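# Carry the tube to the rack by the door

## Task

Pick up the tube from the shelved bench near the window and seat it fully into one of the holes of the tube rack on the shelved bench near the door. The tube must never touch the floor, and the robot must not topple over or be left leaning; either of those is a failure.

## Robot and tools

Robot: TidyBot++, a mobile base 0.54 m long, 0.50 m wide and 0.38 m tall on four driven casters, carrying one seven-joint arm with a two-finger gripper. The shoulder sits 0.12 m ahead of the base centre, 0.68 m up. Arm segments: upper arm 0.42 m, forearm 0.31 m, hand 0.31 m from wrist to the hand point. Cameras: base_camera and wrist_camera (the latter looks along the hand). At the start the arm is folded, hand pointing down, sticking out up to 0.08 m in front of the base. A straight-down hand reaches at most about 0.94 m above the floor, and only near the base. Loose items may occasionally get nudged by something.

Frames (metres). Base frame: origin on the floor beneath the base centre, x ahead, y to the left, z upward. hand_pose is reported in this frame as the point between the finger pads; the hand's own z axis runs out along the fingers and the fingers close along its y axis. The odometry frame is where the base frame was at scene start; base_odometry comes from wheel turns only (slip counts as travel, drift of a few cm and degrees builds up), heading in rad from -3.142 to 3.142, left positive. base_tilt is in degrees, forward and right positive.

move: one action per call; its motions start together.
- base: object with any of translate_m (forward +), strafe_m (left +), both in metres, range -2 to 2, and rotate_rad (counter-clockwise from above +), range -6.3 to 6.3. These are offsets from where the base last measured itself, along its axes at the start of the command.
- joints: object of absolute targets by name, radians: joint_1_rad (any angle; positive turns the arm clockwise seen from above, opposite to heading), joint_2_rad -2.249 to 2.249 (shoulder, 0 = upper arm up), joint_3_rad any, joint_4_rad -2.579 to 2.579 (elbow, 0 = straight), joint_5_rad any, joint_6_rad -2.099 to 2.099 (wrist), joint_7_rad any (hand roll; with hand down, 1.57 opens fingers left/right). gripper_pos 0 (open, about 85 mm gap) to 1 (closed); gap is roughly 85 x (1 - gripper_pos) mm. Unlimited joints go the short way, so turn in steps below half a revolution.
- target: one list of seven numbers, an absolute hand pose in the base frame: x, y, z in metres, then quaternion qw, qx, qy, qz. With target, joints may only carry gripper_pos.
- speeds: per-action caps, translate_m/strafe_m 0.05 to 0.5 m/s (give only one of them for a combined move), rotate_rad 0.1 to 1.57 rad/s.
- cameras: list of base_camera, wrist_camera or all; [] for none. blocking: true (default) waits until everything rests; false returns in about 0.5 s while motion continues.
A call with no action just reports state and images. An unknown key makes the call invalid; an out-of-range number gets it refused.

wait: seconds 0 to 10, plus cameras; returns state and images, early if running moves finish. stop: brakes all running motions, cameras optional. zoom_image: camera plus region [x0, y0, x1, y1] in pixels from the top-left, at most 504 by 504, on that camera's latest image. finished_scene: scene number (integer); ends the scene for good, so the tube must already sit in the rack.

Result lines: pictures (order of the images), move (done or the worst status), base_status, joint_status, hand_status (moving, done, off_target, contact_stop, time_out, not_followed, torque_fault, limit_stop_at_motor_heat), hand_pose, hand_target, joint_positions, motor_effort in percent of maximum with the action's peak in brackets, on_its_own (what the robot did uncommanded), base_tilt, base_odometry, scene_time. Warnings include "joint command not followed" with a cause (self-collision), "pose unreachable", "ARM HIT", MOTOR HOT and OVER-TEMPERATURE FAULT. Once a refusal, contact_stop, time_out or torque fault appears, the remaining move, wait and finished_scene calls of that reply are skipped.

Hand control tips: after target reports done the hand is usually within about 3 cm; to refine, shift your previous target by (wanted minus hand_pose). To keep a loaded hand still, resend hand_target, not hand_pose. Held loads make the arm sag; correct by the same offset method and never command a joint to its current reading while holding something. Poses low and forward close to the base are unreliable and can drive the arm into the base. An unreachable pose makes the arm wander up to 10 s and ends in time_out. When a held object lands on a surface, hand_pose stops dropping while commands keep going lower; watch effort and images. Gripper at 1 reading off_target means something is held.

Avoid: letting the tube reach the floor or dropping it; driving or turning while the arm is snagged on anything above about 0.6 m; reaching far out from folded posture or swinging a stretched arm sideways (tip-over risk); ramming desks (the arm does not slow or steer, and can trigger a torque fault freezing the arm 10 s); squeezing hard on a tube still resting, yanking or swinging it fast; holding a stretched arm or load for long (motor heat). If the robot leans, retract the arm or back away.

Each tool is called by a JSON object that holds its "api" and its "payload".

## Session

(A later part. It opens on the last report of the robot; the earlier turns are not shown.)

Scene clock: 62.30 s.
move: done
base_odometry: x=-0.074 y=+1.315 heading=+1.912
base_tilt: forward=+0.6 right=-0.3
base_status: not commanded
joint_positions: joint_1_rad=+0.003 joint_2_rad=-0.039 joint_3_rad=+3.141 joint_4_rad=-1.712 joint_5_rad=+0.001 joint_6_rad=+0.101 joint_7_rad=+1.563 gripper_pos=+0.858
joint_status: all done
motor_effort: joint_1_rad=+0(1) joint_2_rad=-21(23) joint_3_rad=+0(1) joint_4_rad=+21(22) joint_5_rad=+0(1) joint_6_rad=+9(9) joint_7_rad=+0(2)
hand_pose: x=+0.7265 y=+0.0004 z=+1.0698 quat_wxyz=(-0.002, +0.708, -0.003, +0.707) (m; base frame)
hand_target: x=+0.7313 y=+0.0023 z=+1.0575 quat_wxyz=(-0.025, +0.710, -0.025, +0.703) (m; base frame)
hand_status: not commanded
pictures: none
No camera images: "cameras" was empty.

{"api": "move", "payload": {"joints": {"joint_1_rad":0,"joint_2_rad":-0.023,"joint_3_rad":3.14,"joint_4_rad":-1.765,"joint_5_rad":0,"joint_6_rad":0.18,"joint_7_rad":1.5}, "cameras": []}}

{"api": "move", "payload": {"joints": {"joint_1_rad":0,"joint_2_rad":-0.02,"joint_3_rad":3.14,"joint_4_rad":-1.80,"joint_5_rad":0,"joint_6_rad":0.22,"joint_7_rad":1.5}, "cameras": ["wrist_camera"]}}

Scene clock: 63.30 s.
move: done
base_odometry: x=-0.074 y=+1.315 heading=+1.912
base_tilt: forward=+0.7 right=-0.3
base_status: not commanded
joint_positions: joint_1_rad=+0.003 joint_2_rad=-0.038 joint_3_rad=+3.141 joint_4_rad=-1.747 joint_5_rad=+0.001 joint_6_rad=+0.144 joint_7_rad=+1.563 gripper_pos=+0.858
joint_status: all done
motor_effort: joint_1_rad=+0(1) joint_2_rad=-22(23) joint_3_rad=+0(1) joint_4_rad=+21(22) joint_5_rad=+0(1) joint_6_rad=+9(9) joint_7_rad=+1(1)
hand_pose: x=+0.7257 y=+0.0004 z=+1.0610 quat_wxyz=(-0.002, +0.705, -0.003, +0.709) (m; base frame)
hand_target: x=+0.7303 y=+0.0023 z=+1.0516 quat_wxyz=(-0.026, +0.704, -0.024, +0.710) (m; base frame)
hand_status: not commanded
pictures: none
No camera images: "cameras" was empty.

Scene clock: 64.03 s.
move: done
base_odometry: x=-0.074 y=+1.315 heading=+1.912
base_tilt: forward=+0.6 right=-0.4
base_status: not commanded
joint_positions: joint_1_rad=+0.003 joint_2_rad=-0.035 joint_3_rad=+3.141 joint_4_rad=-1.783 joint_5_rad=+0.001 joint_6_rad=+0.178 joint_7_rad=+1.563 gripper_pos=+0.858
joint_status: all done
motor_effort: joint_1_rad=+0(1) joint_2_rad=-22(23) joint_3_rad=-1(1) joint_4_rad=+21(22) joint_5_rad=+0(1) joint_6_rad=+9(9) joint_7_rad=+1(2)
hand_pose: x=+0.7250 y=+0.0004 z=+1.0469 quat_wxyz=(-0.002, +0.707, -0.003, +0.707) (m; base frame)
hand_target: x=+0.7293 y=+0.0023 z=+1.0406 quat_wxyz=(-0.026, +0.703, -0.024, +0.710) (m; base frame)
hand_status: not commanded
pictures: wrist_camera
Images, in order (width x height): wrist_camera 644x476.

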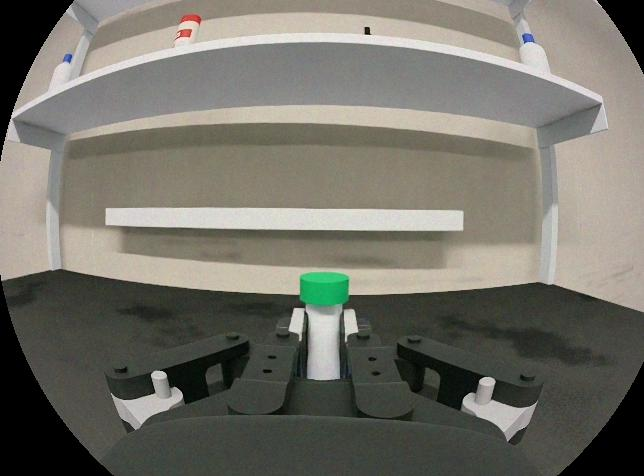

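{"api": "move", "payload": {"joints": {"joint_1_rad":0,"joint_2_rad":-0.015,"joint_3_rad":3.14,"joint_4_rad":-1.835,"joint_5_rad":0,"joint_6_rad":0.26,"joint_7_rad":1.5}, "cameras": []}}

{"api": "move", "payload": {"joints": {"joint_1_rad":0,"joint_2_rad":-0.01,"joint_3_rad":3.14,"joint_4_rad":-1.87,"joint_5_rad":0,"joint_6_rad":0.30,"joint_7_rad":1.5}, "cameras": ["wrist_camera"]}}

{"api": "zoom_image", "payload": {"camera": "wrist_camera", "region": [222, 250, 422, 450]}}

Scene clock: 65.10 s.
move: done
base_odometry: x=-0.074 y=+1.315 heading=+1.912
base_tilt: forward=+0.6 right=-0.3
base_status: not commanded
joint_positions: joint_1_rad=+0.003 joint_2_rad=-0.031 joint_3_rad=+3.141 joint_4_rad=-1.818 joint_5_rad=+0.001 joint_6_rad=+0.216 joint_7_rad=+1.563 gripper_pos=+0.858
joint_status: all done
motor_effort: joint_1_rad=+0(1) joint_2_rad=-21(23) joint_3_rad=-1(1) joint_4_rad=+20(22) joint_5_rad=+1(2) joint_6_rad=+9(10) joint_7_rad=+1(2)
hand_pose: x=+0.7243 y=+0.0004 z=+1.0347 quat_wxyz=(-0.002, +0.707, -0.003, +0.707) (m; base frame)
hand_target: x=+0.7286 y=+0.0023 z=+1.0284 quat_wxyz=(-0.026, +0.703, -0.024, +0.710) (m; base frame)
hand_status: not commanded
pictures: none
No camera images: "cameras" was empty.

Scene clock: 65.83 s.
move: done
base_odometry: x=-0.074 y=+1.315 heading=+1.912
base_tilt: forward=+0.6 right=-0.3
base_status: not commanded
joint_positions: joint_1_rad=+0.003 joint_2_rad=-0.027 joint_3_rad=+3.141 joint_4_rad=-1.853 joint_5_rad=+0.001 joint_6_rad=+0.255 joint_7_rad=+1.563 gripper_pos=+0.858
joint_status: all done
motor_effort: joint_1_rad=+0(1) joint_2_rad=-22(22) joint_3_rad=+0(1) joint_4_rad=+21(22) joint_5_rad=+0(1) joint_6_rad=+8(10) joint_7_rad=-1(1)
hand_pose: x=+0.7232 y=+0.0004 z=+1.0226 quat_wxyz=(-0.002, +0.707, -0.003, +0.707) (m; base frame)
hand_target: x=+0.7273 y=+0.0023 z=+1.0163 quat_wxyz=(-0.026, +0.703, -0.024, +0.710) (m; base frame)
hand_status: not commanded
pictures: wrist_camera
Images, in order (width x height): wrist_camera 644x476.

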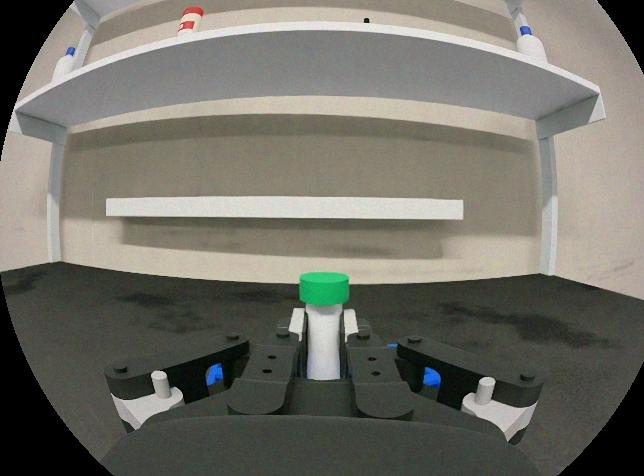

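Scaled by 2.520.

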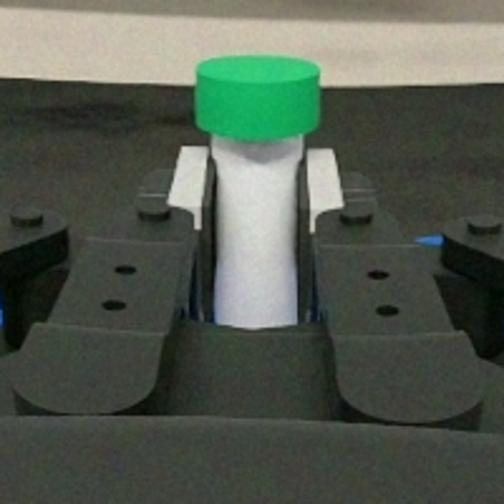

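{"api": "move", "payload": {"joints": {"joint_1_rad":0,"joint_2_rad":-0.003,"joint_3_rad":3.14,"joint_4_rad":-1.885,"joint_5_rad":0,"joint_6_rad":0.325,"joint_7_rad":1.5}, "cameras": []}}

{"api": "move", "payload": {"joints": {"joint_1_rad":0,"joint_2_rad":0.003,"joint_3_rad":3.14,"joint_4_rad":-1.90,"joint_5_rad":0,"joint_6_rad":0.345,"joint_7_rad":1.5}, "cameras": ["wrist_camera"]}}

{"api": "zoom_image", "payload": {"camera": "wrist_camera", "region": [172, 250, 472, 450]}}

Scene clock: 66.60 s.
move: done
base_odometry: x=-0.074 y=+1.315 heading=+1.912
base_tilt: forward=+0.6 right=-0.4
base_status: not commanded
joint_positions: joint_1_rad=+0.003 joint_2_rad=-0.022 joint_3_rad=+3.141 joint_4_rad=-1.868 joint_5_rad=+0.001 joint_6_rad=+0.282 joint_7_rad=+1.563 gripper_pos=+0.858
joint_status: all done
motor_effort: joint_1_rad=+0(1) joint_2_rad=-22(23) joint_3_rad=-1(1) joint_4_rad=+21(21) joint_5_rad=+0(1) joint_6_rad=+8(10) joint_7_rad=+0(1)
hand_pose: x=+0.7237 y=+0.0004 z=+1.0191 quat_wxyz=(-0.002, +0.705, -0.003, +0.709) (m; base frame)
hand_target: x=+0.7282 y=+0.0023 z=+1.0106 quat_wxyz=(-0.026, +0.702, -0.024, +0.712) (m; base frame)
hand_status: not commanded
pictures: none
No camera images: "cameras" was empty.

Scene clock: 67.20 s.
move: done
base_odometry: x=-0.074 y=+1.315 heading=+1.912
base_tilt: forward=+0.7 right=-0.3
base_status: not commanded
joint_positions: joint_1_rad=+0.003 joint_2_rad=-0.016 joint_3_rad=+3.141 joint_4_rad=-1.882 joint_5_rad=+0.001 joint_6_rad=+0.302 joint_7_rad=+1.563 gripper_pos=+0.858
joint_status: all done
motor_effort: joint_1_rad=+0(1) joint_2_rad=-21(22) joint_3_rad=-1(1) joint_4_rad=+19(22) joint_5_rad=+0(1) joint_6_rad=+8(9) joint_7_rad=+1(2)
hand_pose: x=+0.7242 y=+0.0004 z=+1.0131 quat_wxyz=(-0.002, +0.705, -0.003, +0.709) (m; base frame)
hand_target: x=+0.7287 y=+0.0023 z=+1.0040 quat_wxyz=(-0.026, +0.702, -0.024, +0.711) (m; base frame)
hand_status: not commanded
pictures: wrist_camera
Images, in order (width x height): wrist_camera 644x476.

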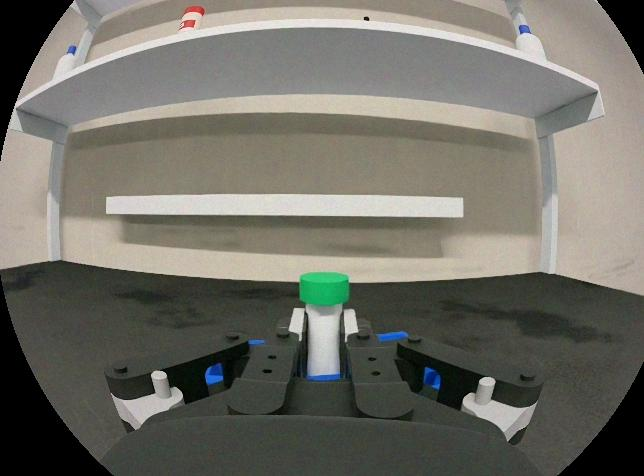

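Scaled by 1.680.

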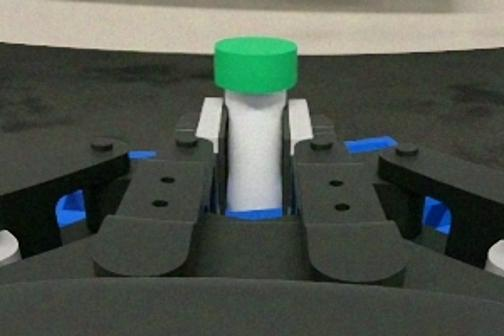

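{"api": "move", "payload": {"joints": {"joint_1_rad":0,"joint_2_rad":0.003,"joint_3_rad":3.14,"joint_4_rad":-1.91,"joint_5_rad":0,"joint_6_rad":0.35,"joint_7_rad":1.5}, "cameras": []}}

Scene clock: 67.90 s.
move: done
base_odometry: x=-0.074 y=+1.315 heading=+1.912
base_tilt: forward=+0.7 right=-0.3
base_status: not commanded
joint_positions: joint_1_rad=+0.003 joint_2_rad=-0.016 joint_3_rad=+3.141 joint_4_rad=-1.887 joint_5_rad=+0.001 joint_6_rad=+0.311 joint_7_rad=+1.563 gripper_pos=+0.858
joint_status: all done
motor_effort: joint_1_rad=+0(1) joint_2_rad=-21(22) joint_3_rad=+0(1) joint_4_rad=+19(20) joint_5_rad=+0(1) joint_6_rad=+8(8) joint_7_rad=+0(1)
hand_pose: x=+0.7239 y=+0.0004 z=+1.0130 quat_wxyz=(-0.002, +0.703, -0.003, +0.711) (m; base frame)
hand_target: x=+0.7277 y=+0.0023 z=+0.9995 quat_wxyz=(-0.026, +0.704, -0.024, +0.709) (m; base frame)
hand_status: not commanded
pictures: none
No camera images: "cameras" was empty.

{"api": "move", "payload": {"joints": {"gripper_pos":0.7}, "cameras": ["wrist_camera"]}}

{"api": "zoom_image", "payload": {"camera": "wrist_camera", "region": [172, 250, 472, 450]}}

Scene clock: 68.73 s.
move: done
base_odometry: x=-0.074 y=+1.315 heading=+1.912
base_tilt: forward=+0.6 right=-0.4
base_status: not commanded
joint_positions: joint_1_rad=+0.003 joint_2_rad=-0.014 joint_3_rad=+3.141 joint_4_rad=-1.891 joint_5_rad=+0.001 joint_6_rad=+0.311 joint_7_rad=+1.563 gripper_pos=+0.700
joint_status: all done
motor_effort: joint_1_rad=+0(1) joint_2_rad=-22(23) joint_3_rad=-1(1) joint_4_rad=+20(21) joint_5_rad=+1(1) joint_6_rad=+9(9) joint_7_rad=+1(1)
hand_pose: x=+0.7243 y=+0.0004 z=+1.0087 quat_wxyz=(-0.002, +0.706, -0.003, +0.708) (m; base frame)
hand_target: x=+0.7277 y=+0.0023 z=+0.9995 quat_wxyz=(-0.026, +0.704, -0.024, +0.709) (m; base frame)
hand_status: not commanded
pictures: wrist_camera
Images, in order (width x height): wrist_camera 644x476.

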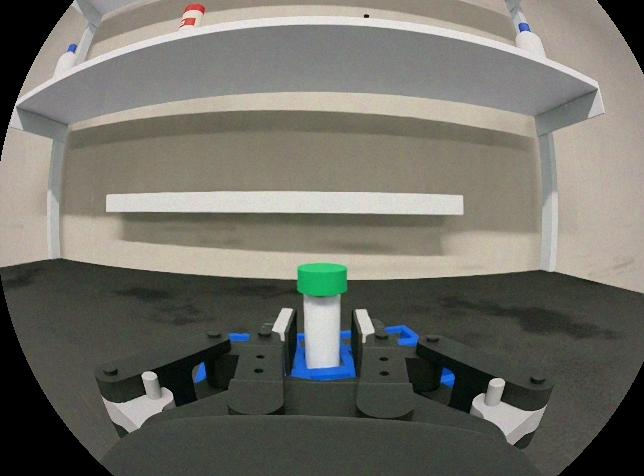

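Scaled by 1.680.

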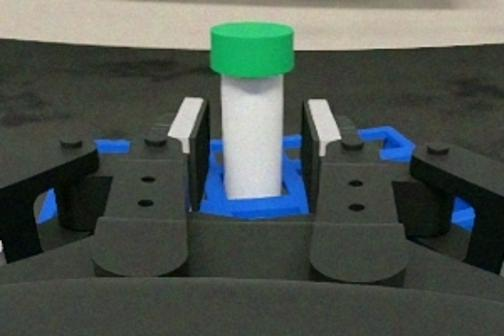

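{"api": "move", "payload": {"joints": {"joint_2_rad":0.003,"joint_4_rad":-1.885,"joint_6_rad":0.33,"gripper_pos":0.62}, "cameras": []}}

{"api": "move", "payload": {"base": {"translate_m":-0.15}, "speeds": {"translate_m":0.2}, "cameras": ["wrist_camera"]}}

{"api": "zoom_image", "payload": {"camera": "wrist_camera", "region": [172, 220, 472, 420]}}

Scene clock: 69.60 s.
move: done
base_odometry: x=-0.074 y=+1.315 heading=+1.912
base_tilt: forward=+0.6 right=-0.4
base_status: not commanded
joint_positions: joint_1_rad=+0.003 joint_2_rad=-0.013 joint_3_rad=+3.141 joint_4_rad=-1.881 joint_5_rad=+0.001 joint_6_rad=+0.311 joint_7_rad=+1.563 gripper_pos=+0.620
joint_status: all done
motor_effort: joint_1_rad=+0(1) joint_2_rad=-22(23) joint_3_rad=+0(1) joint_4_rad=+21(21) joint_5_rad=+0(1) joint_6_rad=+8(9) joint_7_rad=+1(1)
hand_pose: x=+0.7253 y=+0.0004 z=+1.0147 quat_wxyz=(-0.002, +0.702, -0.003, +0.712) (m; base frame)
hand_target: x=+0.7302 y=+0.0023 z=+1.0085 quat_wxyz=(-0.026, +0.702, -0.024, +0.711) (m; base frame)
hand_status: not commanded
pictures: none
No camera images: "cameras" was empty.

Scene clock: 71.10 s.
move: done
base_odometry: x=-0.024 y=+1.173 heading=+1.912
base_tilt: forward=+0.6 right=-0.4
base_status: done
joint_positions: joint_1_rad=+0.003 joint_2_rad=-0.004 joint_3_rad=+3.141 joint_4_rad=-1.881 joint_5_rad=+0.001 joint_6_rad=+0.311 joint_7_rad=+1.563 gripper_pos=+0.620
joint_status: not commanded
motor_effort: joint_1_rad=+0(1) joint_2_rad=-23(25) joint_3_rad=-1(1) joint_4_rad=+20(21) joint_5_rad=+0(1) joint_6_rad=+8(9) joint_7_rad=+1(1)
hand_pose: x=+0.7282 y=+0.0004 z=+1.0093 quat_wxyz=(-0.002, +0.705, -0.003, +0.709) (m; base frame)
hand_target: x=+0.7302 y=+0.0023 z=+1.0085 quat_wxyz=(-0.026, +0.702, -0.024, +0.711) (m; base frame)
hand_status: not commanded
pictures: wrist_camera
Images, in order (width x height): wrist_camera 644x476.

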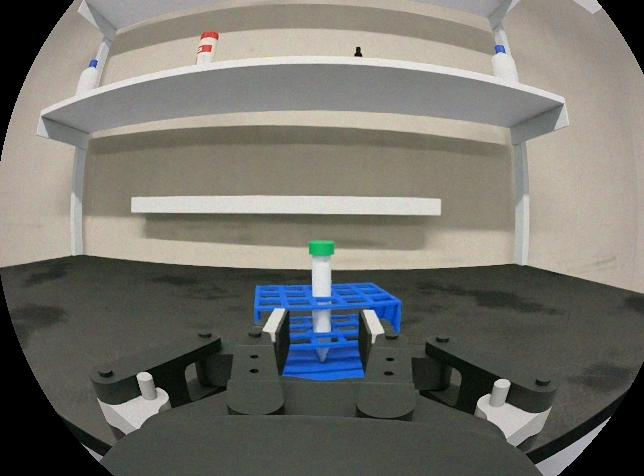

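Scaled by 1.680.

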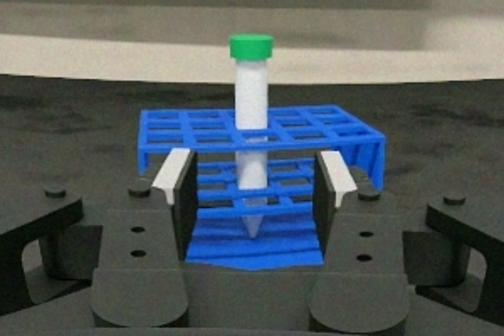

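Tube stands in the rack, tip at the bottom plate.

{"api": "finished_scene", "payload": {"scene": 2}}

The scene is finished: the task was done.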